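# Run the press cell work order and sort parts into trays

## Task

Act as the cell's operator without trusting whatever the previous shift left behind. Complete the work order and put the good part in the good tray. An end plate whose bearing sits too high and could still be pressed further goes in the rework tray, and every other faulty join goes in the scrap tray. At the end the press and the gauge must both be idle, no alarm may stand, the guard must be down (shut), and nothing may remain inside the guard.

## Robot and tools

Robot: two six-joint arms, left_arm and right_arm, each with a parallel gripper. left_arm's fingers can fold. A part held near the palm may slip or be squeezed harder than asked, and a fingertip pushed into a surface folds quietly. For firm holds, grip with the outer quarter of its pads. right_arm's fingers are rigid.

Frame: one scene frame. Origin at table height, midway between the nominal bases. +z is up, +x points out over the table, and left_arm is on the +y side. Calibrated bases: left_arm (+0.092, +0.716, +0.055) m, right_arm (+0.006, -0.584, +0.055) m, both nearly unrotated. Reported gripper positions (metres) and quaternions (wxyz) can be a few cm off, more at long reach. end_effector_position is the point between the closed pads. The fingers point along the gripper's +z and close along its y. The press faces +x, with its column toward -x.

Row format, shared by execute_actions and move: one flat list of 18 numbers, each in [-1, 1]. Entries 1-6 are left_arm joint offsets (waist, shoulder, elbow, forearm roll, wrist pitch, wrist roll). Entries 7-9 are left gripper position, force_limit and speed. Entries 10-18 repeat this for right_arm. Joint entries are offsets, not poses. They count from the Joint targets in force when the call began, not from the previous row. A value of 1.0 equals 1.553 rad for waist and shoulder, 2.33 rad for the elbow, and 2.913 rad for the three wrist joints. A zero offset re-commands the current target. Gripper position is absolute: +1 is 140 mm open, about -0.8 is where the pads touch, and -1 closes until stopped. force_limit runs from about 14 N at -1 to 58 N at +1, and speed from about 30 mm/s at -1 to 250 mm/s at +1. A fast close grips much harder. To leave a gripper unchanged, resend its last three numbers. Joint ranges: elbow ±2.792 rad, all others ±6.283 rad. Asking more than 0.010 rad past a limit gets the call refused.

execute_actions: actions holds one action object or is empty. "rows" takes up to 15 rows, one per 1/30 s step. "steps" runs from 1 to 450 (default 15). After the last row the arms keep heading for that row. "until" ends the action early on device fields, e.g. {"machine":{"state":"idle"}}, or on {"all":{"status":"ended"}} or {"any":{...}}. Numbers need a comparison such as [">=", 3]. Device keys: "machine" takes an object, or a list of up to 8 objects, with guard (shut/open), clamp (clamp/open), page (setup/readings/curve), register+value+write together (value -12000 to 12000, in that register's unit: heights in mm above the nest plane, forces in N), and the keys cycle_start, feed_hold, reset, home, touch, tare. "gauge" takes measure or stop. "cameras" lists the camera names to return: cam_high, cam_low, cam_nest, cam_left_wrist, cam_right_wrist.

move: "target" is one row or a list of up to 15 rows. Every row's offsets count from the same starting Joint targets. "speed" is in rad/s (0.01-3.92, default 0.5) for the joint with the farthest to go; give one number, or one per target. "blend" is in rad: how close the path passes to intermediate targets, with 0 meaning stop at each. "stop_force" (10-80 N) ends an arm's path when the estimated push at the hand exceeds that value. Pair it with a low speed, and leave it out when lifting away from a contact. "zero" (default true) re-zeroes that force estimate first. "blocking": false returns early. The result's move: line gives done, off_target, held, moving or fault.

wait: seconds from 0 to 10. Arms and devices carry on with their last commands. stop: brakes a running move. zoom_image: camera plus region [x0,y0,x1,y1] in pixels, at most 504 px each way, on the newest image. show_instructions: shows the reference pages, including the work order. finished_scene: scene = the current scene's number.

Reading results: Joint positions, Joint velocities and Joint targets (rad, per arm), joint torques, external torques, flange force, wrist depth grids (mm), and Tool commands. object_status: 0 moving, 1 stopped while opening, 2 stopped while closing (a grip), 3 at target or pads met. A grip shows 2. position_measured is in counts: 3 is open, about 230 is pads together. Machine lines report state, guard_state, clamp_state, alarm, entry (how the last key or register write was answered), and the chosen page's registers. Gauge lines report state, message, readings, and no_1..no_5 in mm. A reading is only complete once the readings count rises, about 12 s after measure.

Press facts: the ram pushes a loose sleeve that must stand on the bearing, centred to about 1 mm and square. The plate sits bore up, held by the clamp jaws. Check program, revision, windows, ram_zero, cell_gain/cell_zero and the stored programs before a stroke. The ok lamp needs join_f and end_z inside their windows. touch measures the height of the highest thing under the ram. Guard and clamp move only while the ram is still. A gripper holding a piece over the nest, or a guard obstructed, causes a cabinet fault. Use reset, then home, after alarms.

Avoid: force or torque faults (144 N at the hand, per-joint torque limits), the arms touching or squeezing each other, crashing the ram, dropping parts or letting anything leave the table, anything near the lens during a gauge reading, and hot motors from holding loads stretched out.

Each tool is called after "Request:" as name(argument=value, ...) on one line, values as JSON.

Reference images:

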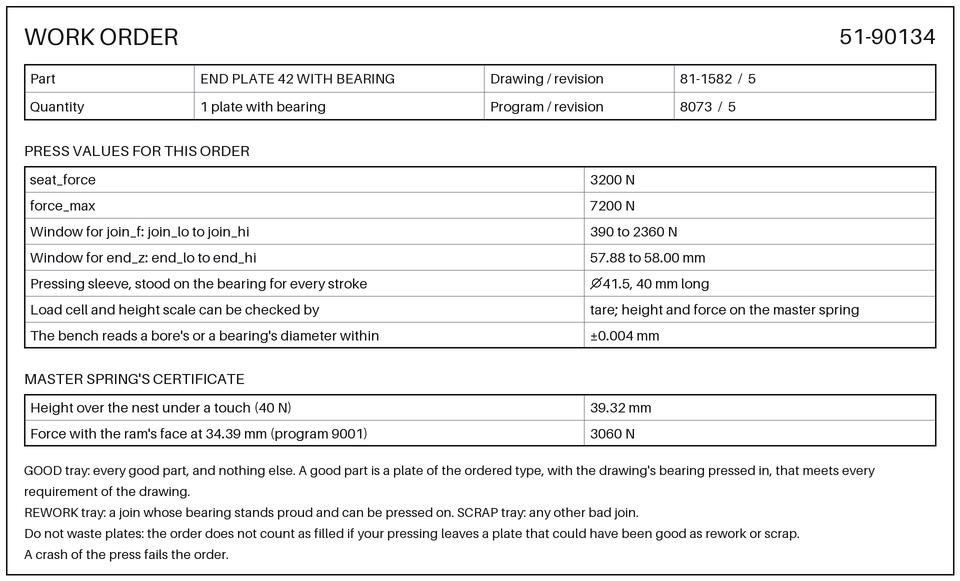

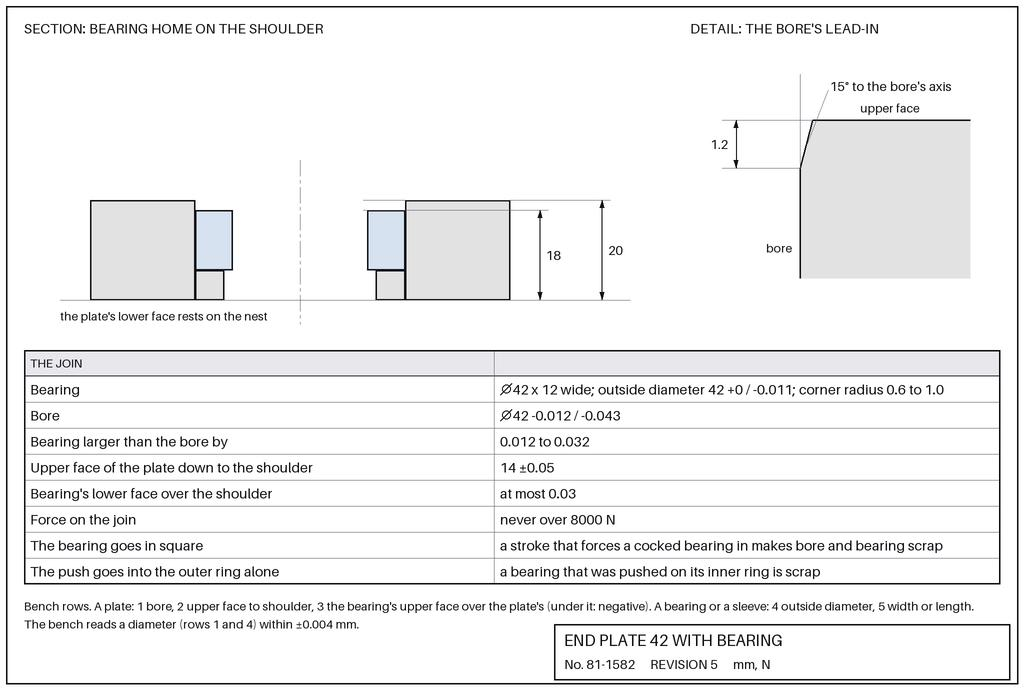

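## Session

Request:
execute_actions(actions=[])

Scene clock: 0.00 s.
left_arm: end_effector_position=(+0.5292, +0.6905, +0.4244) position_measured=3 object_status=3 end_effector_quat_wxyz=(-0.033, +0.999, -0.006, +0.019) | right_arm: end_effector_position=(+0.4427, -0.6250, +0.4244) position_measured=3 object_status=3 end_effector_quat_wxyz=(-0.033, +0.999, -0.024, +0.020)
Joint positions: left_arm=[-0.195 -0.211 1.886 0.073 1.442 1.383] | right_arm=[-0.195 -0.211 1.886 0.073 1.442 1.383]
Joint velocities: within noise
Joint torques (N m): no reading
External joint torques (N m): no reading
Flange force (N): no reading
Wrist depth (mm): cam_left_wrist=[1250 1109 - - 496 468 455 / 1277 1277 - - 513 509 511 / 1357 1327 562 547 540 - - / 1397 132 583 593 570 - 129 / - 1467 1514 609 592 1534 117 / 1596 1585 1544 609 1414 1414 1414 / - 459 477 509 1504 1544 1495] | cam_right_wrist=[- - - - - - 1126 / 527 - 524 520 - - 1161 / - 556 - - - - 1225 / - 148 579 - - 141 1303 / 106 1446 1401 - 1504 1392 104 / 1535 1525 1535 590 1446 1474 - / 1601 457 471 497 1546 1535 -]
Joint targets: left_arm=[-0.195 -0.211 1.886 0.073 1.442 1.383] | right_arm=[-0.195 -0.211 1.886 0.073 1.442 1.383]
Tool commands: left_gripper/position=+1.0 left_gripper/force_limit=+1.0 left_gripper/speed=+1.0 right_gripper/position=+1.0 right_gripper/force_limit=+1.0 right_gripper/speed=+1.0
machine.setup: program=+8073 ram_zero=+161.931 seat_force=+3200 force_max=+7200 join_lo=+390 join_hi=+2360 end_lo=+57.880 end_hi=+58.000 cell_gain=+1.068 cell_zero=-99 program_revision=+5 program_top=+58.000 stored1_number=+9001 stored1_revision=+1 stored2_number=+6841 stored2_revision=+2 stored3_number=+2595 stored3_revision=+6 stored4_number=+1023 stored4_revision=+4 stored5_number=+8073 stored5_revision=+5
machine: state=done guard_state=shut clamp_state=clamped guard_answer=taken clamp_answer=taken page=setup entry=no_entry entries=0 alarm=no_alarm queue=idle queue_left=0
gauge: message=nothing_yet readings=0 no_1=0.000 no_2=0.000 no_3=0.000 no_4=0.000 no_5=0.000

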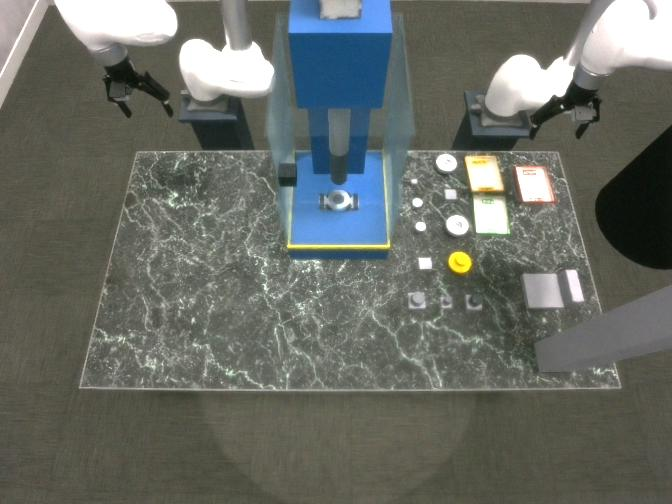

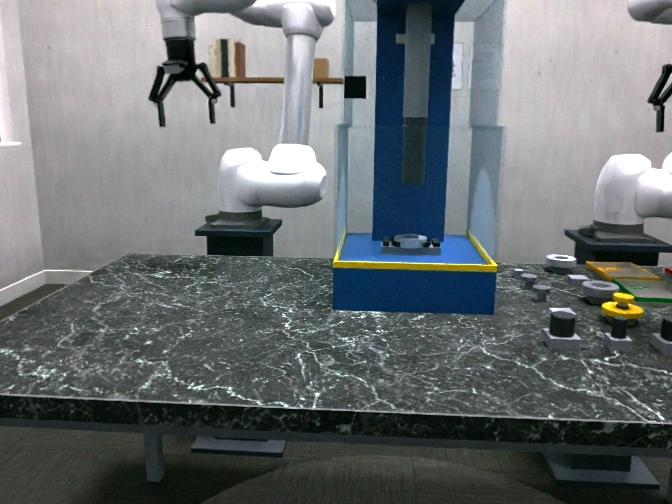

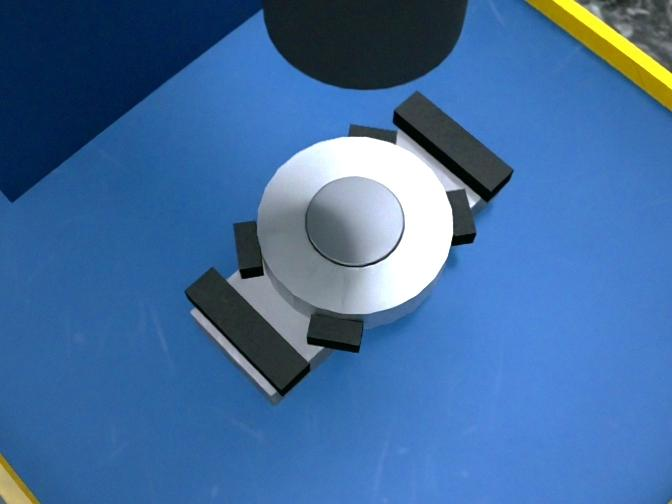

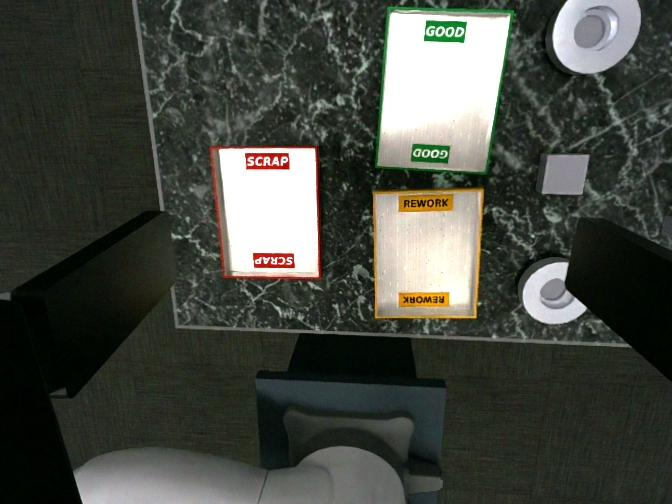

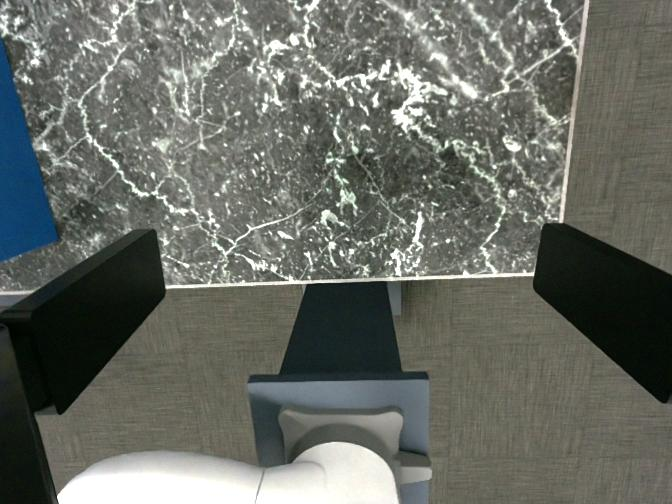

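Request:
execute_actions(actions=[{"machine":{"page":"readings"},"steps":5}])

Request:
execute_actions(actions=[{"machine":{"page":"curve"},"steps":5}])

Request:
execute_actions(actions=[{"machine":[{"tare":true},{"page":"setup"},{"guard":"open"},{"clamp":"open"}],"steps":5}], cameras=["cam_high"])

Request:
zoom_image(camera="cam_high", region=[390, 140, 610, 320])

Scene clock: 4.33 s.
left_arm: end_effector_position=(+0.5292, +0.6905, +0.4244) position_measured=3 object_status=3 end_effector_quat_wxyz=(-0.033, +0.999, -0.006, +0.019) | right_arm: end_effector_position=(+0.4427, -0.6250, +0.4244) position_measured=3 object_status=3 end_effector_quat_wxyz=(-0.033, +0.999, -0.024, +0.020)
Joint positions: left_arm=[-0.195 -0.211 1.886 0.073 1.442 1.383] | right_arm=[-0.195 -0.211 1.886 0.073 1.442 1.383]
Joint torques (N m): left_arm=[0.16 -17.35 -43.56 4.52 -0.13 -0.1] | right_arm=[-0.79 -18.92 -39.57 3.91 -0.2 0.53]
External joint torques (N m): left_arm=[-0.19 -3.03 1.09 0.02 0.01 0.1] | right_arm=[0.74 -1.06 -1.95 0.53 0.08 -0.54]
Flange force (N): left_arm=[-6.6 -0.3 1.0] | right_arm=[0.9 -0.6 -3.4]
Wrist depth (mm): cam_left_wrist=[1236 1263 - 509 494 495 459 / 1263 1334 - 530 513 488 - / 1357 1350 562 562 538 531 - / 1406 131 589 586 575 - 136 / - 1495 1534 716 596 1389 117 / 1640 1585 1554 598 1431 1467 1449 / - 459 473 512 1476 1585 1495] | cam_right_wrist=[- - - 518 - 488 1231 / - 526 - 506 - - 1173 / - - - - - - 1245 / - 128 - - 565 150 1303 / 106 1446 1437 - 1401 - 104 / 1556 1556 1383 588 1446 1446 - / 1673 456 467 494 1525 1578 -]
Joint targets: left_arm=[-0.195 -0.211 1.886 0.073 1.442 1.383] | right_arm=[-0.195 -0.211 1.886 0.073 1.442 1.383]
Tool commands: left_gripper/position=+1.0 left_gripper/force_limit=+1.0 left_gripper/speed=+1.0 right_gripper/position=+1.0 right_gripper/force_limit=+1.0 right_gripper/speed=+1.0
machine.readings: force=+0 touch_z=+0.000 join_f=+0 peak_f=+743 end_z=+62.044 ok=+0 pos_z=+158.069 cycles=+1
machine: state=done guard_state=shut clamp_state=clamped guard_answer=taken clamp_answer=taken page=readings entry=no_entry entries=0 alarm=no_alarm queue=done queue_left=0
gauge: message=nothing_yet readings=0 no_1=0.000 no_2=0.000 no_3=0.000 no_4=0.000 no_5=0.000

Scene clock: 4.70 s.
left_arm: end_effector_position=(+0.5292, +0.6905, +0.4244) position_measured=3 object_status=3 end_effector_quat_wxyz=(-0.033, +0.999, -0.006, +0.019) | right_arm: end_effector_position=(+0.4427, -0.6250, +0.4244) position_measured=3 object_status=3 end_effector_quat_wxyz=(-0.033, +0.999, -0.024, +0.020)
Joint positions: left_arm=[-0.195 -0.211 1.886 0.073 1.442 1.383] | right_arm=[-0.195 -0.211 1.886 0.073 1.442 1.383]
Joint torques (N m): left_arm=[-0.01 -17.78 -43.62 4.56 -0.21 -0.15] | right_arm=[-1.69 -18.86 -39.61 3.92 -0.18 0.46]
External joint torques (N m): left_arm=[-0.04 -2.61 1.11 -0.01 0.09 0.14] | right_arm=[1.63 -1.13 -2.05 0.53 0.05 -0.46]
Flange force (N): left_arm=[-5.9 -0.7 1.0] | right_arm=[1.3 -2.8 -3.4]
Wrist depth (mm): cam_left_wrist=[1263 1319 - 500 495 478 455 / 1291 1270 - - 513 - - / 1350 1397 561 548 544 - - / 1440 131 572 586 570 - 130 / - 1476 1423 759 601 595 117 / 1618 1618 1554 599 1397 1458 1449 / - 460 474 511 1564 1524 1495] | cam_right_wrist=[- - - 497 - - 1132 / - - - 507 - - 1155 / 578 - - - - - 1211 / 524 127 - - 555 150 1266 / 106 1465 1410 - 1428 1383 104 / 1601 1525 1590 584 1437 1437 - / 1590 452 464 495 1428 1546 -]
Joint targets: left_arm=[-0.195 -0.211 1.886 0.073 1.442 1.383] | right_arm=[-0.195 -0.211 1.886 0.073 1.442 1.383]
Tool commands: left_gripper/position=+1.0 left_gripper/force_limit=+1.0 left_gripper/speed=+1.0 right_gripper/position=+1.0 right_gripper/force_limit=+1.0 right_gripper/speed=+1.0
machine.curve: curve1_z=+71.200 curve1_f=-7 curve2_z=+69.314 curve2_f=+74 curve3_z=+67.429 curve3_f=+246 curve4_z=+65.543 curve4_f=+420 curve5_z=+63.657 curve5_f=+588 curve6_z=+61.771 curve6_f=+0 curve7_z=+59.886 curve7_f=+0 curve8_z=+58.000 curve8_f=+0
machine: state=done guard_state=shut clamp_state=clamped guard_answer=taken clamp_answer=taken page=curve entry=no_entry entries=0 alarm=no_alarm queue=done queue_left=0
gauge: message=nothing_yet readings=0 no_1=0.000 no_2=0.000 no_3=0.000 no_4=0.000 no_5=0.000

Scene clock: 5.07 s.
left_arm: end_effector_position=(+0.5292, +0.6905, +0.4244) position_measured=3 object_status=3 end_effector_quat_wxyz=(-0.033, +0.999, -0.006, +0.019) | right_arm: end_effector_position=(+0.4427, -0.6250, +0.4244) position_measured=3 object_status=3 end_effector_quat_wxyz=(-0.033, +0.999, -0.024, +0.020)
Joint positions: left_arm=[-0.195 -0.211 1.886 0.073 1.442 1.383] | right_arm=[-0.195 -0.211 1.886 0.073 1.442 1.383]
Joint torques (N m): left_arm=[0.37 -17.8 -43.34 4.55 -0.18 -0.08] | right_arm=[-0.87 -19.08 -39.62 3.88 -0.18 0.49]
External joint torques (N m): left_arm=[-0.42 -2.62 0.65 0.01 0.05 0.07] | right_arm=[0.81 -0.91 -1.98 0.56 0.05 -0.49]
Flange force (N): left_arm=[-5.4 0.3 0.3] | right_arm=[1.3 -0.8 -3.4]
Wrist depth (mm): cam_left_wrist=[1230 524 512 527 498 482 449 / 1284 1291 - 531 512 505 - / 1381 1381 556 561 540 - - / 1389 131 592 585 565 - 136 / - 1524 1467 623 589 596 117 / 1618 1544 1585 610 1423 1431 1440 / - 457 476 512 1534 1534 1524] | cam_right_wrist=[525 - - 496 - - 1126 / 552 - - 524 - 504 1259 / 575 - - - - - 1138 / 531 128 - - 1474 547 1281 / 106 1401 1418 - 1383 1367 104 / 1590 1535 1535 565 1514 1465 - / 1624 454 468 496 1578 1535 -]
Joint targets: left_arm=[-0.195 -0.211 1.886 0.073 1.442 1.383] | right_arm=[-0.195 -0.211 1.886 0.073 1.442 1.383]
Tool commands: left_gripper/position=+1.0 left_gripper/force_limit=+1.0 left_gripper/speed=+1.0 right_gripper/position=+1.0 right_gripper/force_limit=+1.0 right_gripper/speed=+1.0
machine.setup: program=+8073 ram_zero=+161.931 seat_force=+3200 force_max=+7200 join_lo=+390 join_hi=+2360 end_lo=+57.880 end_hi=+58.000 cell_gain=+1.068 cell_zero=-99 program_revision=+5 program_top=+58.000 stored1_number=+9001 stored1_revision=+1 stored2_number=+6841 stored2_revision=+2 stored3_number=+2595 stored3_revision=+6 stored4_number=+1023 stored4_revision=+4 stored5_number=+8073 stored5_revision=+5
machine: state=done guard_state=between clamp_state=clamped guard_answer=taken clamp_answer=taken page=setup entry=taken entries=1 alarm=no_alarm queue=running queue_left=1
gauge: message=nothing_yet readings=0 no_1=0.000 no_2=0.000 no_3=0.000 no_4=0.000 no_5=0.000
Images, in order (width x height): cam_high 672x504.

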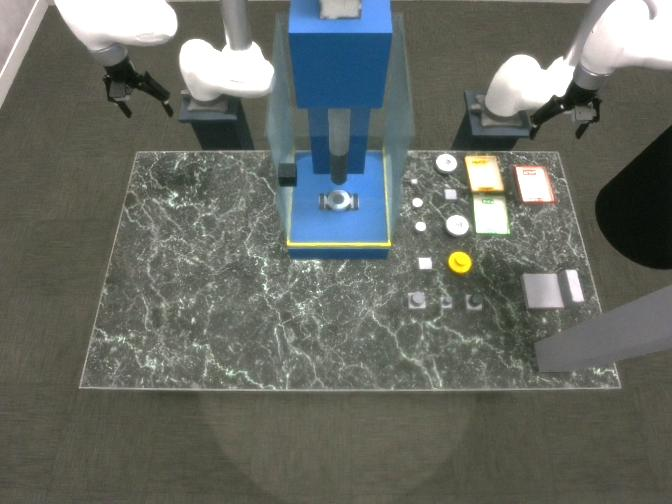

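Scaled by 2.291 from the camera's 672x504 image, which has a finer 960x720 frame.

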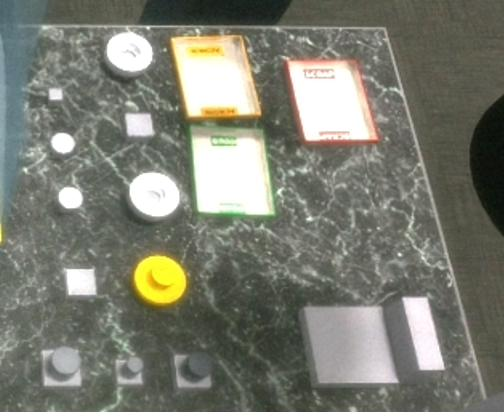

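Request:
move(target=[-0.1964,0.0071,0.2206,-0.0251,-0.598,0.0645,0.3,0,-1,0,0,0,0,0,0,1,1,1], speed=0.8, cameras=["cam_left_wrist","cam_nest"])

Scene clock: 17.73 s.
left_arm: end_effector_position=(+0.6738, +0.4396, +0.3790) position_measured=91 object_status=3 end_effector_quat_wxyz=(+0.143, +0.789, -0.200, +0.564) | right_arm: end_effector_position=(+0.4427, -0.6250, +0.4244) position_measured=3 object_status=3 end_effector_quat_wxyz=(-0.033, +0.999, -0.024, +0.020)
Joint positions: left_arm=[-0.5 -0.2 2.4 0 -0.3 1.571] | right_arm=[-0.195 -0.211 1.886 0.073 1.442 1.383]
Joint torques (N m): left_arm=[0.52 -13.85 -38.19 3.58 -2.67 -0.11] | right_arm=[-1.17 -19.03 -39.69 3.92 -0.16 0.49]
External joint torques (N m): left_arm=[-0.61 -2.22 1.11 -0.04 0.02 0.11] | right_arm=[1.14 -0.91 -1.76 0.51 0.04 -0.49]
Flange force (N): left_arm=[0.0 0.0 0.0] | right_arm=[1.1 -1.6 -3.0]
Wrist depth (mm): cam_left_wrist=[- - - 1629 1905 2109 2249 / 1365 - - 1905 2147 1952 - / - - - 2001 - 908 - / 1618 - 148 729 729 138 757 / - 83 131 586 644 111 78 / - - 533 - - - - / - - 422 441 466 - -] | cam_right_wrist=[- - - 488 495 495 1149 / - - 513 - - - 1155 / - - - - 551 - 1231 / - 137 - - - 141 1252 / 106 1455 1455 833 1392 1383 104 / 1556 1546 1465 596 1446 1418 - / 1636 452 469 500 584 1567 -]
Joint targets: left_arm=[-0.500 -0.200 2.400 0.000 -0.300 1.571] | right_arm=[-0.195 -0.211 1.886 0.073 1.442 1.383]
machine.setup: program=+8073 ram_zero=+161.931 seat_force=+3200 force_max=+7200 join_lo=+390 join_hi=+2360 end_lo=+57.880 end_hi=+58.000 cell_gain=+1.068 cell_zero=-99 program_revision=+5 program_top=+58.000 stored1_number=+9001 stored1_revision=+1 stored2_number=+6841 stored2_revision=+2 stored3_number=+2595 stored3_revision=+6 stored4_number=+1023 stored4_revision=+4 stored5_number=+8073 stored5_revision=+5
machine: state=idle guard_state=open clamp_state=open guard_answer=taken clamp_answer=taken page=setup entry=taken entries=1 alarm=no_alarm queue=done queue_left=0
gauge: message=nothing_yet readings=0 no_1=0.000 no_2=0.000 no_3=0.000 no_4=0.000 no_5=0.000
move: done
Images, in order (width x height): cam_nest 672x504, cam_left_wrist 672x504.

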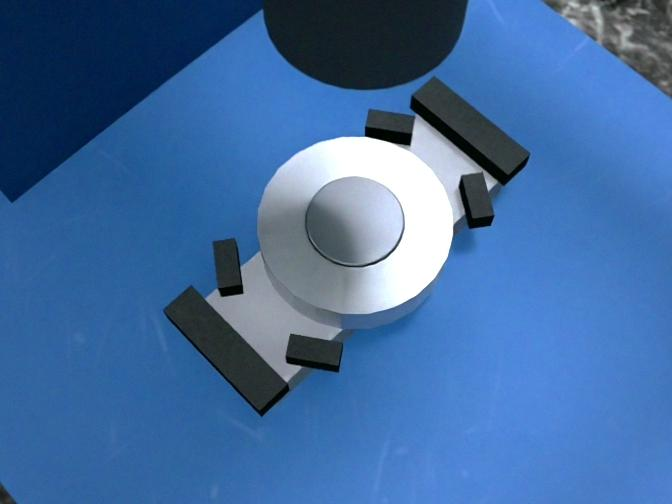

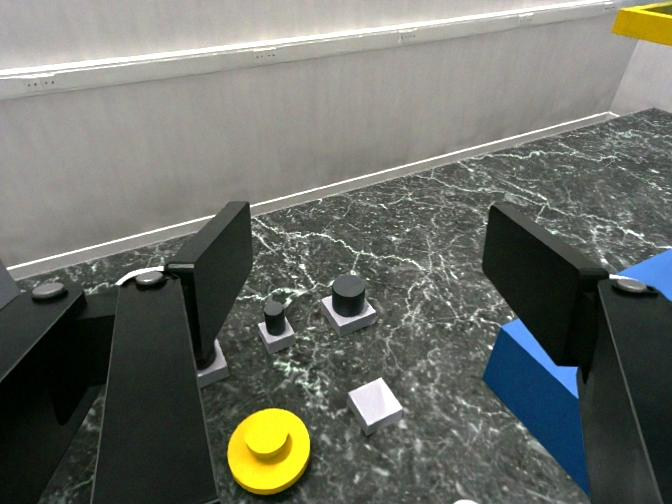

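Request:
move(target=[[0.1288,0.1932,0,0,-0.0858,0,0.3,0,-1,0,0,0,0,0,0,1,1,1],[0.0414,0.2966,-0.1182,0.545,-0.2290,-0.2946,0.3,0,-1,0,0,0,0,0,0,1,1,1]], speed=0.7, blend=[0.1,0], cameras=["cam_left_wrist","cam_nest"])

Request:
move(target=[[-0.1883,0.1625,-0.0673,-0.1107,0.06,0.0533,0.3,0,-1,0,0,0,0,0,0,1,1,1],[-0.1798,0.1779,-0.0595,-0.1197,0.0529,0.0714,0.3,0,-1,0,0,0,0,0,0,1,1,1]], speed=[0.4,0.15], cameras=["cam_left_wrist","cam_nest"])

Scene clock: 34.43 s.
left_arm: end_effector_position=(+0.5996, +0.2180, +0.2598) position_measured=91 object_status=3 end_effector_quat_wxyz=(+0.380, +0.596, -0.596, +0.380) | right_arm: end_effector_position=(+0.4427, -0.6250, +0.4244) position_measured=3 object_status=3 end_effector_quat_wxyz=(-0.033, +0.999, -0.024, +0.020)
Joint positions: left_arm=[-0.436 0.261 2.125 1.587 -0.967 0.713] | right_arm=[-0.195 -0.211 1.886 0.073 1.442 1.383]
Joint torques (N m): left_arm=[0.5 -55.7 -34.63 -1.29 -1.68 -0.07] | right_arm=[-1.05 -19.19 -39.81 3.93 -0.16 0.53]
External joint torques (N m): left_arm=[-0.61 -4.98 0.97 -0.36 0.01 0.08] | right_arm=[0.99 -0.74 -1.74 0.51 0.04 -0.54]
Flange force (N): left_arm=[4.4 8.6 -3.8] | right_arm=[1.3 -1.1 -2.9]
Wrist depth (mm): cam_left_wrist=[912 - 992 905 1014 - 233 / - 743 - 769 492 - 253 / 593 579 439 373 440 308 271 / - 507 148 342 354 138 - / - 84 297 315 315 119 78 / - - 293 292 290 290 - / - - - 334 332 - -] | cam_right_wrist=[- 505 - - - - 1110 / - 534 522 - - - 1167 / - - - - - - 1218 / - 137 - - - 141 1238 / 106 1410 1392 862 1358 1318 104 / 1556 1546 1535 585 - 1410 - / 1612 454 466 494 1401 1556 -]
Joint targets: left_arm=[-0.436 0.261 2.125 1.587 -0.967 0.713] | right_arm=[-0.195 -0.211 1.886 0.073 1.442 1.383]
machine.setup: program=+8073 ram_zero=+161.931 seat_force=+3200 force_max=+7200 join_lo=+390 join_hi=+2360 end_lo=+57.880 end_hi=+58.000 cell_gain=+1.068 cell_zero=-99 program_revision=+5 program_top=+58.000 stored1_number=+9001 stored1_revision=+1 stored2_number=+6841 stored2_revision=+2 stored3_number=+2595 stored3_revision=+6 stored4_number=+1023 stored4_revision=+4 stored5_number=+8073 stored5_revision=+5
machine: state=idle guard_state=open clamp_state=open guard_answer=taken clamp_answer=taken page=setup entry=taken entries=1 alarm=no_alarm queue=done queue_left=0
gauge: message=nothing_yet readings=0 no_1=0.000 no_2=0.000 no_3=0.000 no_4=0.000 no_5=0.000
move: done
Images, in order (width x height): cam_nest 672x504, cam_left_wrist 672x504.

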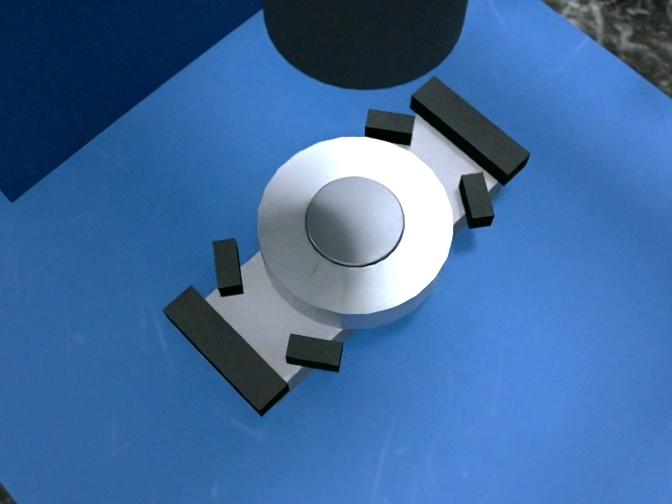

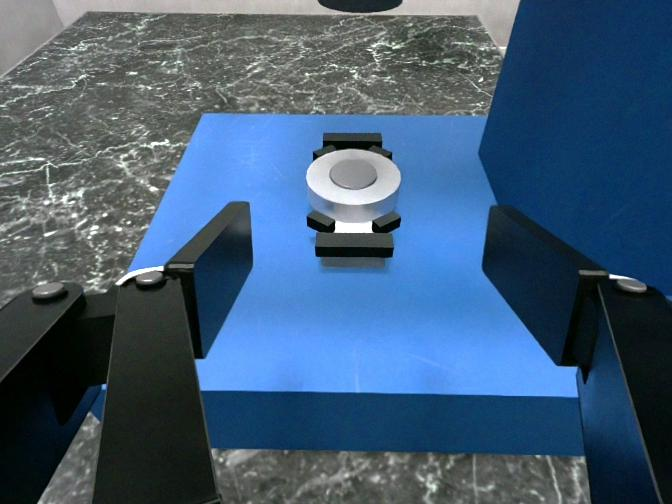

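Scene clock: 36.27 s.
left_arm: end_effector_position=(+0.5999, +0.0217, +0.1445) position_measured=91 object_status=3 end_effector_quat_wxyz=(+0.380, +0.597, -0.596, +0.380) | right_arm: end_effector_position=(+0.4427, -0.6250, +0.4244) position_measured=3 object_status=3 end_effector_quat_wxyz=(-0.033, +0.999, -0.024, +0.020)
Joint positions: left_arm=[-0.715 0.537 1.986 1.239 -0.813 0.921] | right_arm=[-0.195 -0.211 1.886 0.073 1.442 1.383]
Joint torques (N m): left_arm=[0.3 -77.35 -31.06 -0.13 -2.17 -0.13] | right_arm=[-1.29 -18.82 -39.61 3.96 -0.16 0.49]
External joint torques (N m): left_arm=[-0.45 -5.86 1.35 -0.16 0.15 0.13] | right_arm=[1.25 -1.19 -1.92 0.48 0.04 -0.49]
Flange force (N): left_arm=[5.0 7.9 -7.4] | right_arm=[0.9 -1.9 -3.3]
Wrist depth (mm): cam_left_wrist=[679 667 662 738 669 683 - / 502 291 295 293 292 291 240 / 238 248 249 181 215 248 238 / 215 207 147 152 152 138 209 / - 84 134 138 141 119 77 / - - 156 132 132 157 - / - - 134 113 113 140 -] | cam_right_wrist=[530 - 503 505 488 485 1110 / 520 512 526 - 509 499 1132 / - - 549 - 539 535 1218 / - 128 598 578 - 150 1238 / 106 1437 1428 - 1494 1410 104 / 1556 1494 1494 590 1514 1504 - / 1590 454 471 496 1535 1556 -]
Joint targets: left_arm=[-0.715 0.537 1.986 1.239 -0.813 0.921] | right_arm=[-0.195 -0.211 1.886 0.073 1.442 1.383]
machine.setup: program=+8073 ram_zero=+161.931 seat_force=+3200 force_max=+7200 join_lo=+390 join_hi=+2360 end_lo=+57.880 end_hi=+58.000 cell_gain=+1.068 cell_zero=-99 program_revision=+5 program_top=+58.000 stored1_number=+9001 stored1_revision=+1 stored2_number=+6841 stored2_revision=+2 stored3_number=+2595 stored3_revision=+6 stored4_number=+1023 stored4_revision=+4 stored5_number=+8073 stored5_revision=+5
machine: state=idle guard_state=open clamp_state=open guard_answer=taken clamp_answer=taken page=setup entry=taken entries=1 alarm=no_alarm queue=done queue_left=0
gauge: message=nothing_yet readings=0 no_1=0.000 no_2=0.000 no_3=0.000 no_4=0.000 no_5=0.000
move: done
Images, in order (width x height): cam_nest 672x504, cam_left_wrist 672x504.

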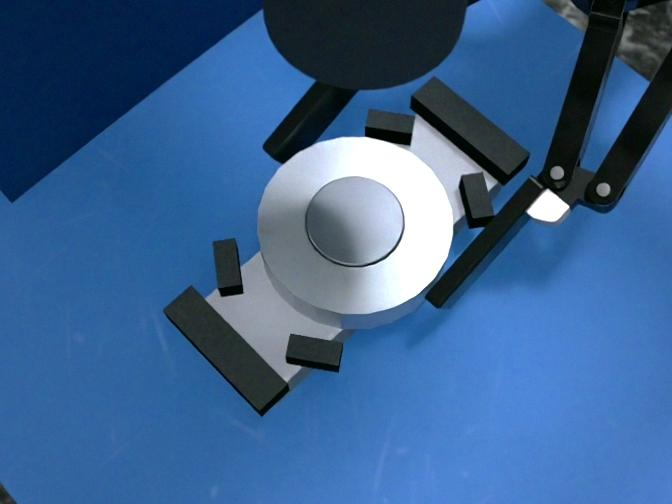

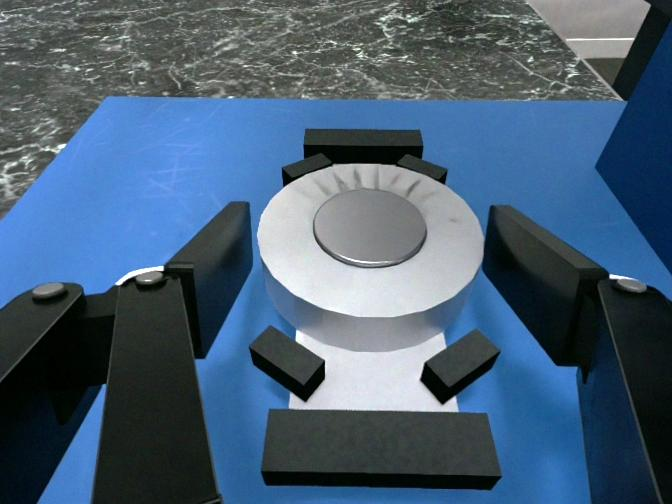

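Request:
execute_actions(actions=[{"rows":[[0,0,0,0,0,0,-1,0,-1,0,0,0,0,0,0,1,1,1]],"steps":60}])

Request:
move(target=[[-0.0086,-0.0154,-0.0078,0.0091,0.007,-0.0181,-1,0,-1,0,0,0,0,0,0,1,1,1],[0.1798,-0.1779,0.0595,0.1197,-0.0529,-0.0714,-1,0,-1,0,0,0,0,0,0,1,1,1],[0.2672,-0.2814,0.1777,-0.4253,0.0904,0.2232,-1,0,-1,0,0,0,0,0,0,1,1,1],[0.2790,0.0014,0.0541,-0.8204,-0.0191,0.3931,-1,0,-1,0,0,0,0,0,0,1,1,1]], speed=[0.2,0.6,0.8,0.8], blend=[0.01,0.05,0.1,0])

Scene clock: 44.50 s.
left_arm: end_effector_position=(+0.5999, +0.0217, +0.1445) position_measured=105 object_status=2 end_effector_quat_wxyz=(+0.380, +0.597, -0.596, +0.380) | right_arm: end_effector_position=(+0.4427, -0.6250, +0.4244) position_measured=3 object_status=3 end_effector_quat_wxyz=(-0.033, +0.999, -0.024, +0.020)
Joint positions: left_arm=[-0.715 0.537 1.986 1.239 -0.813 0.921] | right_arm=[-0.195 -0.211 1.886 0.073 1.442 1.383]
Joint torques (N m): left_arm=[-2.99 -69.89 -30.6 0.26 -0.2 -0.03] | right_arm=[-1.31 -19.04 -39.79 3.9 -0.19 0.5]
External joint torques (N m): left_arm=[2.9 -13.74 0.81 -0.55 -1.84 0.03] | right_arm=[1.25 -0.97 -1.89 0.55 0.07 -0.5]
Flange force (N): left_arm=[10.0 9.9 -20.4] | right_arm=[1.2 -1.8 -3.2]
Wrist depth (mm): cam_left_wrist=[729 - - 752 - - - / - 296 302 291 299 293 524 / 249 249 248 182 215 249 240 / 214 208 133 152 152 140 208 / - 90 133 138 141 119 76 / - - 152 131 133 153 - / - - 133 113 113 134 -] | cam_right_wrist=[- - - - - - 1132 / - - - 525 - - 1173 / 553 - - - 541 543 1199 / - 137 - 572 566 141 1266 / 106 1446 1418 - 1367 1350 104 / 1546 1525 1437 581 1455 1418 - / 1624 458 469 500 1556 1535 -]
Joint targets: left_arm=[-0.715 0.537 1.986 1.239 -0.813 0.921] | right_arm=[-0.195 -0.211 1.886 0.073 1.442 1.383]
machine.setup: program=+8073 ram_zero=+161.931 seat_force=+3200 force_max=+7200 join_lo=+390 join_hi=+2360 end_lo=+57.880 end_hi=+58.000 cell_gain=+1.068 cell_zero=-99 program_revision=+5 program_top=+58.000 stored1_number=+9001 stored1_revision=+1 stored2_number=+6841 stored2_revision=+2 stored3_number=+2595 stored3_revision=+6 stored4_number=+1023 stored4_revision=+4 stored5_number=+8073 stored5_revision=+5
machine: state=idle guard_state=open clamp_state=open guard_answer=taken clamp_answer=taken page=setup entry=taken entries=1 alarm=no_alarm queue=done queue_left=0
gauge: message=nothing_yet readings=0 no_1=0.000 no_2=0.000 no_3=0.000 no_4=0.000 no_5=0.000

Scene clock: 49.30 s.
left_arm: end_effector_position=(+0.9089, +0.7594, +0.1059) position_measured=105 object_status=2 end_effector_quat_wxyz=(-0.159, +0.806, +0.249, +0.513) | right_arm: end_effector_position=(+0.4427, -0.6250, +0.4244) position_measured=3 object_status=3 end_effector_quat_wxyz=(-0.033, +0.999, -0.024, +0.020)
Joint positions: left_arm=[-0.282 0.539 2.112 -1.151 -0.868 2.066] | right_arm=[-0.195 -0.211 1.886 0.073 1.442 1.383]
Joint torques (N m): left_arm=[-0.01 -68.79 -21.52 2.3 -3.29 -0.06] | right_arm=[-1.03 -18.85 -39.57 3.96 -0.15 0.46]
External joint torques (N m): left_arm=[-0.09 -3.08 3.34 -0.54 1.04 0.06] | right_arm=[0.99 -1.12 -1.98 0.47 0.03 -0.46]
Flange force (N): left_arm=[3.2 -5.8 -8.1] | right_arm=[1.0 -1.3 -3.4]
Wrist depth (mm): cam_left_wrist=[- - 1936 1789 - - - / 1789 1952 2001 430 - - - / 1585 1640 217 182 182 - - / 1373 188 133 152 152 140 - / - 90 155 139 144 118 76 / - - 200 195 195 194 - / - - 187 173 173 - -] | cam_right_wrist=[505 - - - - 496 1115 / 535 522 532 509 498 535 1167 / 560 - - - - - 1205 / - 137 - 578 - 141 1281 / 106 1446 1410 - 1401 148 104 / 1546 1514 1556 584 1514 1428 - / 1556 457 465 493 575 1546 -]
Joint targets: left_arm=[-0.282 0.539 2.112 -1.151 -0.868 2.066] | right_arm=[-0.195 -0.211 1.886 0.073 1.442 1.383]
machine.setup: program=+8073 ram_zero=+161.931 seat_force=+3200 force_max=+7200 join_lo=+390 join_hi=+2360 end_lo=+57.880 end_hi=+58.000 cell_gain=+1.068 cell_zero=-99 program_revision=+5 program_top=+58.000 stored1_number=+9001 stored1_revision=+1 stored2_number=+6841 stored2_revision=+2 stored3_number=+2595 stored3_revision=+6 stored4_number=+1023 stored4_revision=+4 stored5_number=+8073 stored5_revision=+5
machine: state=idle guard_state=open clamp_state=open guard_answer=taken clamp_answer=taken page=setup entry=taken entries=1 alarm=no_alarm queue=done queue_left=0
gauge: message=nothing_yet readings=0 no_1=0.000 no_2=0.000 no_3=0.000 no_4=0.000 no_5=0.000
move: done

Request:
move(target=[0,0.0437,0.0011,0.0181,-0.0105,-0.0285,-1,0,-1,0,0,0,0,0,0,1,1,1], speed=0.15)

Request:
move(target=[0,0.0381,-0.0008,0.0133,-0.0094,-0.0219,-1,0,-1,0,0,0,0,0,0,1,1,1], speed=0.03, stop_force=12)

Scene clock: 55.50 s.
left_arm: end_effector_position=(+0.9090, +0.7593, +0.0659) position_measured=105 object_status=2 end_effector_quat_wxyz=(-0.159, +0.806, +0.249, +0.513) | right_arm: end_effector_position=(+0.4427, -0.6250, +0.4244) position_measured=3 object_status=3 end_effector_quat_wxyz=(-0.033, +0.999, -0.024, +0.020)
Joint positions: left_arm=[-0.282 0.607 2.115 -1.098 -0.899 1.983] | right_arm=[-0.195 -0.211 1.886 0.073 1.442 1.383]
Joint torques (N m): left_arm=[-0.07 -71.92 -18.63 2.01 -3.35 -0.22] | right_arm=[-1.09 -19.18 -39.89 3.87 -0.17 0.45]
External joint torques (N m): left_arm=[-0.01 -3.5 3.42 -0.42 1.01 0.22] | right_arm=[1.06 -0.83 -1.58 0.55 0.06 -0.45]
Flange force (N): left_arm=[4.6 -5.8 -8.5] | right_arm=[1.0 -1.5 -2.7]
Wrist depth (mm): cam_left_wrist=[- - 2072 1675 - 251 - / 1749 1789 187 320 359 - - / 150 156 173 182 285 - - / 153 149 133 152 152 129 - / - 90 165 138 145 119 76 / - - 153 153 157 153 - / - - - 139 136 137 -] | cam_right_wrist=[- 496 - 530 - - 1121 / - - - 513 - 505 1186 / - 551 - 539 521 587 1252 / - 148 - 556 556 149 1252 / 106 1437 1428 - 1410 1455 104 / 1546 1514 1494 560 1455 1474 - / 1612 452 474 495 1556 1535 -]
Joint targets: left_arm=[-0.282 0.607 2.115 -1.098 -0.899 1.983] | right_arm=[-0.195 -0.211 1.886 0.073 1.442 1.383]
machine.setup: program=+8073 ram_zero=+161.931 seat_force=+3200 force_max=+7200 join_lo=+390 join_hi=+2360 end_lo=+57.880 end_hi=+58.000 cell_gain=+1.068 cell_zero=-99 program_revision=+5 program_top=+58.000 stored1_number=+9001 stored1_revision=+1 stored2_number=+6841 stored2_revision=+2 stored3_number=+2595 stored3_revision=+6 stored4_number=+1023 stored4_revision=+4 stored5_number=+8073 stored5_revision=+5
machine: state=idle guard_state=open clamp_state=open guard_answer=taken clamp_answer=taken page=setup entry=taken entries=1 alarm=no_alarm queue=done queue_left=0
gauge: message=nothing_yet readings=0 no_1=0.000 no_2=0.000 no_3=0.000 no_4=0.000 no_5=0.000
move: done

Scene clock: 57.53 s.
left_arm: end_effector_position=(+0.9093, +0.7595, +0.0486) position_measured=105 object_status=2 end_effector_quat_wxyz=(-0.159, +0.806, +0.249, +0.513) | right_arm: end_effector_position=(+0.4427, -0.6250, +0.4244) position_measured=3 object_status=3 end_effector_quat_wxyz=(-0.033, +0.999, -0.024, +0.020)
Joint positions: left_arm=[-0.282 0.638 2.113 -1.078 -0.914 1.95] | right_arm=[-0.195 -0.211 1.886 0.073 1.442 1.383]
Joint torques (N m): left_arm=[1.6 -51.27 -13.28 1.22 5.05 0.03] | right_arm=[-1.04 -19.07 -39.63 3.9 -0.2 0.45]
External joint torques (N m): left_arm=[-1.76 -25.23 -0.95 0.31 -7.42 -0.03] | right_arm=[0.99 -0.89 -1.98 0.54 0.07 -0.46]
Flange force (N): left_arm=[25.9 -11.0 -33.5] | right_arm=[1.4 -1.3 -3.4]
Wrist depth (mm): cam_left_wrist=[- - 179 - - 254 - / 144 153 170 203 320 279 - / 130 143 174 182 177 256 - / 164 149 133 149 152 140 213 / - 90 146 139 143 118 75 / - - 139 135 135 - - / - - - 123 120 118 -] | cam_right_wrist=[- - - - - - 1104 / 539 - - - - 498 1173 / - 551 - 526 - - 1218 / - 137 - 598 578 141 1281 / 106 1367 1367 - 1418 1401 104 / 1612 1546 1578 575 1446 1437 - / 1624 456 468 497 1504 1601 -]
Joint targets: left_arm=[-0.282 0.638 2.114 -1.078 -0.914 1.950] | right_arm=[-0.195 -0.211 1.886 0.073 1.442 1.383]
machine.setup: program=+8073 ram_zero=+161.931 seat_force=+3200 force_max=+7200 join_lo=+390 join_hi=+2360 end_lo=+57.880 end_hi=+58.000 cell_gain=+1.068 cell_zero=-99 program_revision=+5 program_top=+58.000 stored1_number=+9001 stored1_revision=+1 stored2_number=+6841 stored2_revision=+2 stored3_number=+2595 stored3_revision=+6 stored4_number=+1023 stored4_revision=+4 stored5_number=+8073 stored5_revision=+5
machine: state=idle guard_state=open clamp_state=open guard_answer=taken clamp_answer=taken page=setup entry=taken entries=1 alarm=no_alarm queue=done queue_left=0
gauge: message=nothing_yet readings=0 no_1=0.000 no_2=0.000 no_3=0.000 no_4=0.000 no_5=0.000
move: contact (left_arm); left_arm: the wrist roll is farthest, 0.030 rad from its target

Request:
execute_actions(actions=[{"rows":[[0,0,0,0,0,0,0.3,0,-1,0,0,0,0,0,0,1,1,1]],"steps":30}])

Request:
move(target=[[-0.1048,-0.0903,0.0560,-0.0598,-0.0183,0.0139,0.3,0,-1,0,0,0,0,0,0,1,1,1],[-0.31,-0.2312,0.1039,-0.1847,-0.0608,0.0642,0.3,0,-1,0,0,0,0,0,0,1,1,1]], speed=[0.4,0.7], blend=[0.03,0])

Request:
execute_actions(actions=[{"gauge":{"measure":true},"steps":420,"until":{"gauge":{"readings":["=",1]}}}], cameras=["cam_left_wrist"])

Scene clock: 64.37 s.
left_arm: end_effector_position=(+0.9092, +0.7595, +0.0486) position_measured=91 object_status=3 end_effector_quat_wxyz=(-0.159, +0.806, +0.249, +0.513) | right_arm: end_effector_position=(+0.4427, -0.6250, +0.4244) position_measured=3 object_status=3 end_effector_quat_wxyz=(-0.033, +0.999, -0.024, +0.020)
Joint positions: left_arm=[-0.282 0.638 2.114 -1.078 -0.914 1.95] | right_arm=[-0.195 -0.211 1.886 0.073 1.442 1.383]
Joint torques (N m): left_arm=[-0.2 -70.83 -16.13 1.62 -2.44 -0.14] | right_arm=[-1.36 -19.15 -39.58 3.94 -0.11 0.48]
External joint torques (N m): left_arm=[0.18 -5.87 2.1 -0.11 0.07 0.14] | right_arm=[1.32 -0.78 -1.94 0.5 -0.01 -0.48]
Flange force (N): left_arm=[7.5 -5.9 -9.4] | right_arm=[1.7 -2.0 -3.1]
Wrist depth (mm): cam_left_wrist=[- - 191 452 - - - / - 152 168 199 - - - / 131 143 173 180 176 - - / 165 147 146 151 151 138 205 / - 84 145 138 143 119 77 / - - 138 135 135 - - / - - 143 123 120 120 -] | cam_right_wrist=[- 493 504 - 478 - 1099 / - - - - - - 1155 / 548 - - 540 - - 1225 / 545 128 - - 575 142 1252 / 106 1446 1535 - 1392 1392 104 / - 1567 1428 588 1455 1446 - / - 456 468 495 1525 1504 -]
Joint targets: left_arm=[-0.282 0.638 2.114 -1.078 -0.914 1.950] | right_arm=[-0.195 -0.211 1.886 0.073 1.442 1.383]
machine.setup: program=+8073 ram_zero=+161.931 seat_force=+3200 force_max=+7200 join_lo=+390 join_hi=+2360 end_lo=+57.880 end_hi=+58.000 cell_gain=+1.068 cell_zero=-99 program_revision=+5 program_top=+58.000 stored1_number=+9001 stored1_revision=+1 stored2_number=+6841 stored2_revision=+2 stored3_number=+2595 stored3_revision=+6 stored4_number=+1023 stored4_revision=+4 stored5_number=+8073 stored5_revision=+5
machine: state=idle guard_state=open clamp_state=open guard_answer=taken clamp_answer=taken page=setup entry=taken entries=1 alarm=no_alarm queue=done queue_left=0
gauge: message=nothing_yet readings=0 no_1=0.000 no_2=0.000 no_3=0.000 no_4=0.000 no_5=0.000

Scene clock: 65.77 s.
left_arm: end_effector_position=(+0.6845, +0.6066, +0.1747) position_measured=91 object_status=3 end_effector_quat_wxyz=(-0.159, +0.806, +0.249, +0.513) | right_arm: end_effector_position=(+0.4427, -0.6250, +0.4244) position_measured=3 object_status=3 end_effector_quat_wxyz=(-0.033, +0.999, -0.024, +0.020)
Joint positions: left_arm=[-0.763 0.279 2.356 -1.616 -1.091 2.136] | right_arm=[-0.195 -0.211 1.886 0.073 1.442 1.383]
Joint torques (N m): left_arm=[-0.06 -42.26 -19.51 1.15 -2.23 -0.04] | right_arm=[-0.89 -18.98 -39.57 3.92 -0.2 0.47]
External joint torques (N m): left_arm=[0.02 -3.78 2.2 -0.04 0.08 0.04] | right_arm=[0.86 -1.02 -1.93 0.51 0.08 -0.48]
Flange force (N): left_arm=[5.1 -7.8 -4.9] | right_arm=[1.0 -1.0 -3.4]
Wrist depth (mm): cam_left_wrist=[- - 2207 - 493 1564 - / 1860 2090 2019 460 532 554 - / 1889 - 428 426 448 461 - / - - 131 388 - 138 339 / - 84 117 - - 112 78 / - - 283 292 298 - - / - - 258 253 - - -] | cam_right_wrist=[503 - 483 475 - - 1143 / - 514 516 - - 548 1143 / - - - - - 507 1266 / - 128 598 - 566 140 1266 / 106 1446 1418 - 1383 1342 104 / 106 1535 1556 584 1465 1418 - / - 456 464 497 1484 1567 -]
Joint targets: left_arm=[-0.763 0.279 2.356 -1.616 -1.091 2.137] | right_arm=[-0.195 -0.211 1.886 0.073 1.442 1.383]
machine.setup: program=+8073 ram_zero=+161.931 seat_force=+3200 force_max=+7200 join_lo=+390 join_hi=+2360 end_lo=+57.880 end_hi=+58.000 cell_gain=+1.068 cell_zero=-99 program_revision=+5 program_top=+58.000 stored1_number=+9001 stored1_revision=+1 stored2_number=+6841 stored2_revision=+2 stored3_number=+2595 stored3_revision=+6 stored4_number=+1023 stored4_revision=+4 stored5_number=+8073 stored5_revision=+5
machine: state=idle guard_state=open clamp_state=open guard_answer=taken clamp_answer=taken page=setup entry=taken entries=1 alarm=no_alarm queue=done queue_left=0
gauge: message=nothing_yet readings=0 no_1=0.000 no_2=0.000 no_3=0.000 no_4=0.000 no_5=0.000
move: done

Scene clock: 77.97 s.
left_arm: end_effector_position=(+0.6845, +0.6066, +0.1747) position_measured=91 object_status=3 end_effector_quat_wxyz=(-0.159, +0.806, +0.249, +0.513) | right_arm: end_effector_position=(+0.4427, -0.6250, +0.4244) position_measured=3 object_status=3 end_effector_quat_wxyz=(-0.033, +0.999, -0.024, +0.020)
Joint positions: left_arm=[-0.763 0.279 2.356 -1.616 -1.091 2.137] | right_arm=[-0.195 -0.211 1.886 0.073 1.442 1.383]
Joint torques (N m): left_arm=[-0.3 -41.74 -19.12 1.23 -2.23 -0.12] | right_arm=[-1.25 -19.24 -39.83 3.96 -0.12 0.52]
External joint torques (N m): left_arm=[0.28 -4.67 1.64 -0.11 0.07 0.12] | right_arm=[1.2 -0.7 -1.63 0.47 0.01 -0.52]
Flange force (N): left_arm=[7.4 -7.8 -5.5] | right_arm=[1.3 -1.6 -2.6]
Wrist depth (mm): cam_left_wrist=[- - 2486 - - - - / 1663 2072 2167 471 549 - - / 1663 - 438 422 441 - 462 / 387 398 148 390 - 138 348 / - 84 317 339 - 112 78 / - - 293 290 - - - / - - 259 253 - - -] | cam_right_wrist=[513 - - 501 - 476 1104 / - - - - - - 1192 / - - - - - 558 1245 / - 137 - - - 141 1273 / 106 1437 1494 - 1392 1392 104 / - 1504 1504 584 1474 1446 - / 1624 455 473 498 1556 - -]
Joint targets: left_arm=[-0.763 0.279 2.356 -1.616 -1.091 2.137] | right_arm=[-0.195 -0.211 1.886 0.073 1.442 1.383]
Tool commands: left_gripper/position=+0.3 left_gripper/force_limit=+0.0 left_gripper/speed=-1.0 right_gripper/position=+1.0 right_gripper/force_limit=+1.0 right_gripper/speed=+1.0
machine.setup: program=+8073 ram_zero=+161.931 seat_force=+3200 force_max=+7200 join_lo=+390 join_hi=+2360 end_lo=+57.880 end_hi=+58.000 cell_gain=+1.068 cell_zero=-99 program_revision=+5 program_top=+58.000 stored1_number=+9001 stored1_revision=+1 stored2_number=+6841 stored2_revision=+2 stored3_number=+2595 stored3_revision=+6 stored4_number=+1023 stored4_revision=+4 stored5_number=+8073 stored5_revision=+5
machine: state=idle guard_state=open clamp_state=open guard_answer=taken clamp_answer=taken page=setup entry=taken entries=1 alarm=no_alarm queue=done queue_left=0
gauge: message=measure_taken readings=1 no_1=0.000 no_2=0.000 no_3=2.053 no_4=0.000 no_5=0.000
Images, in order (width x height): cam_left_wrist 672x504.

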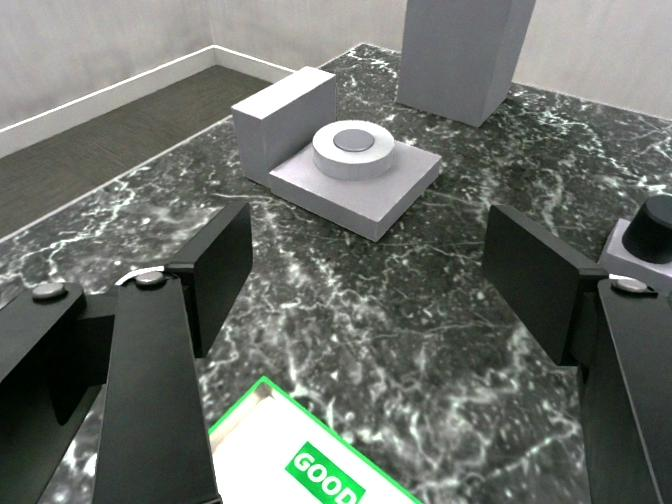

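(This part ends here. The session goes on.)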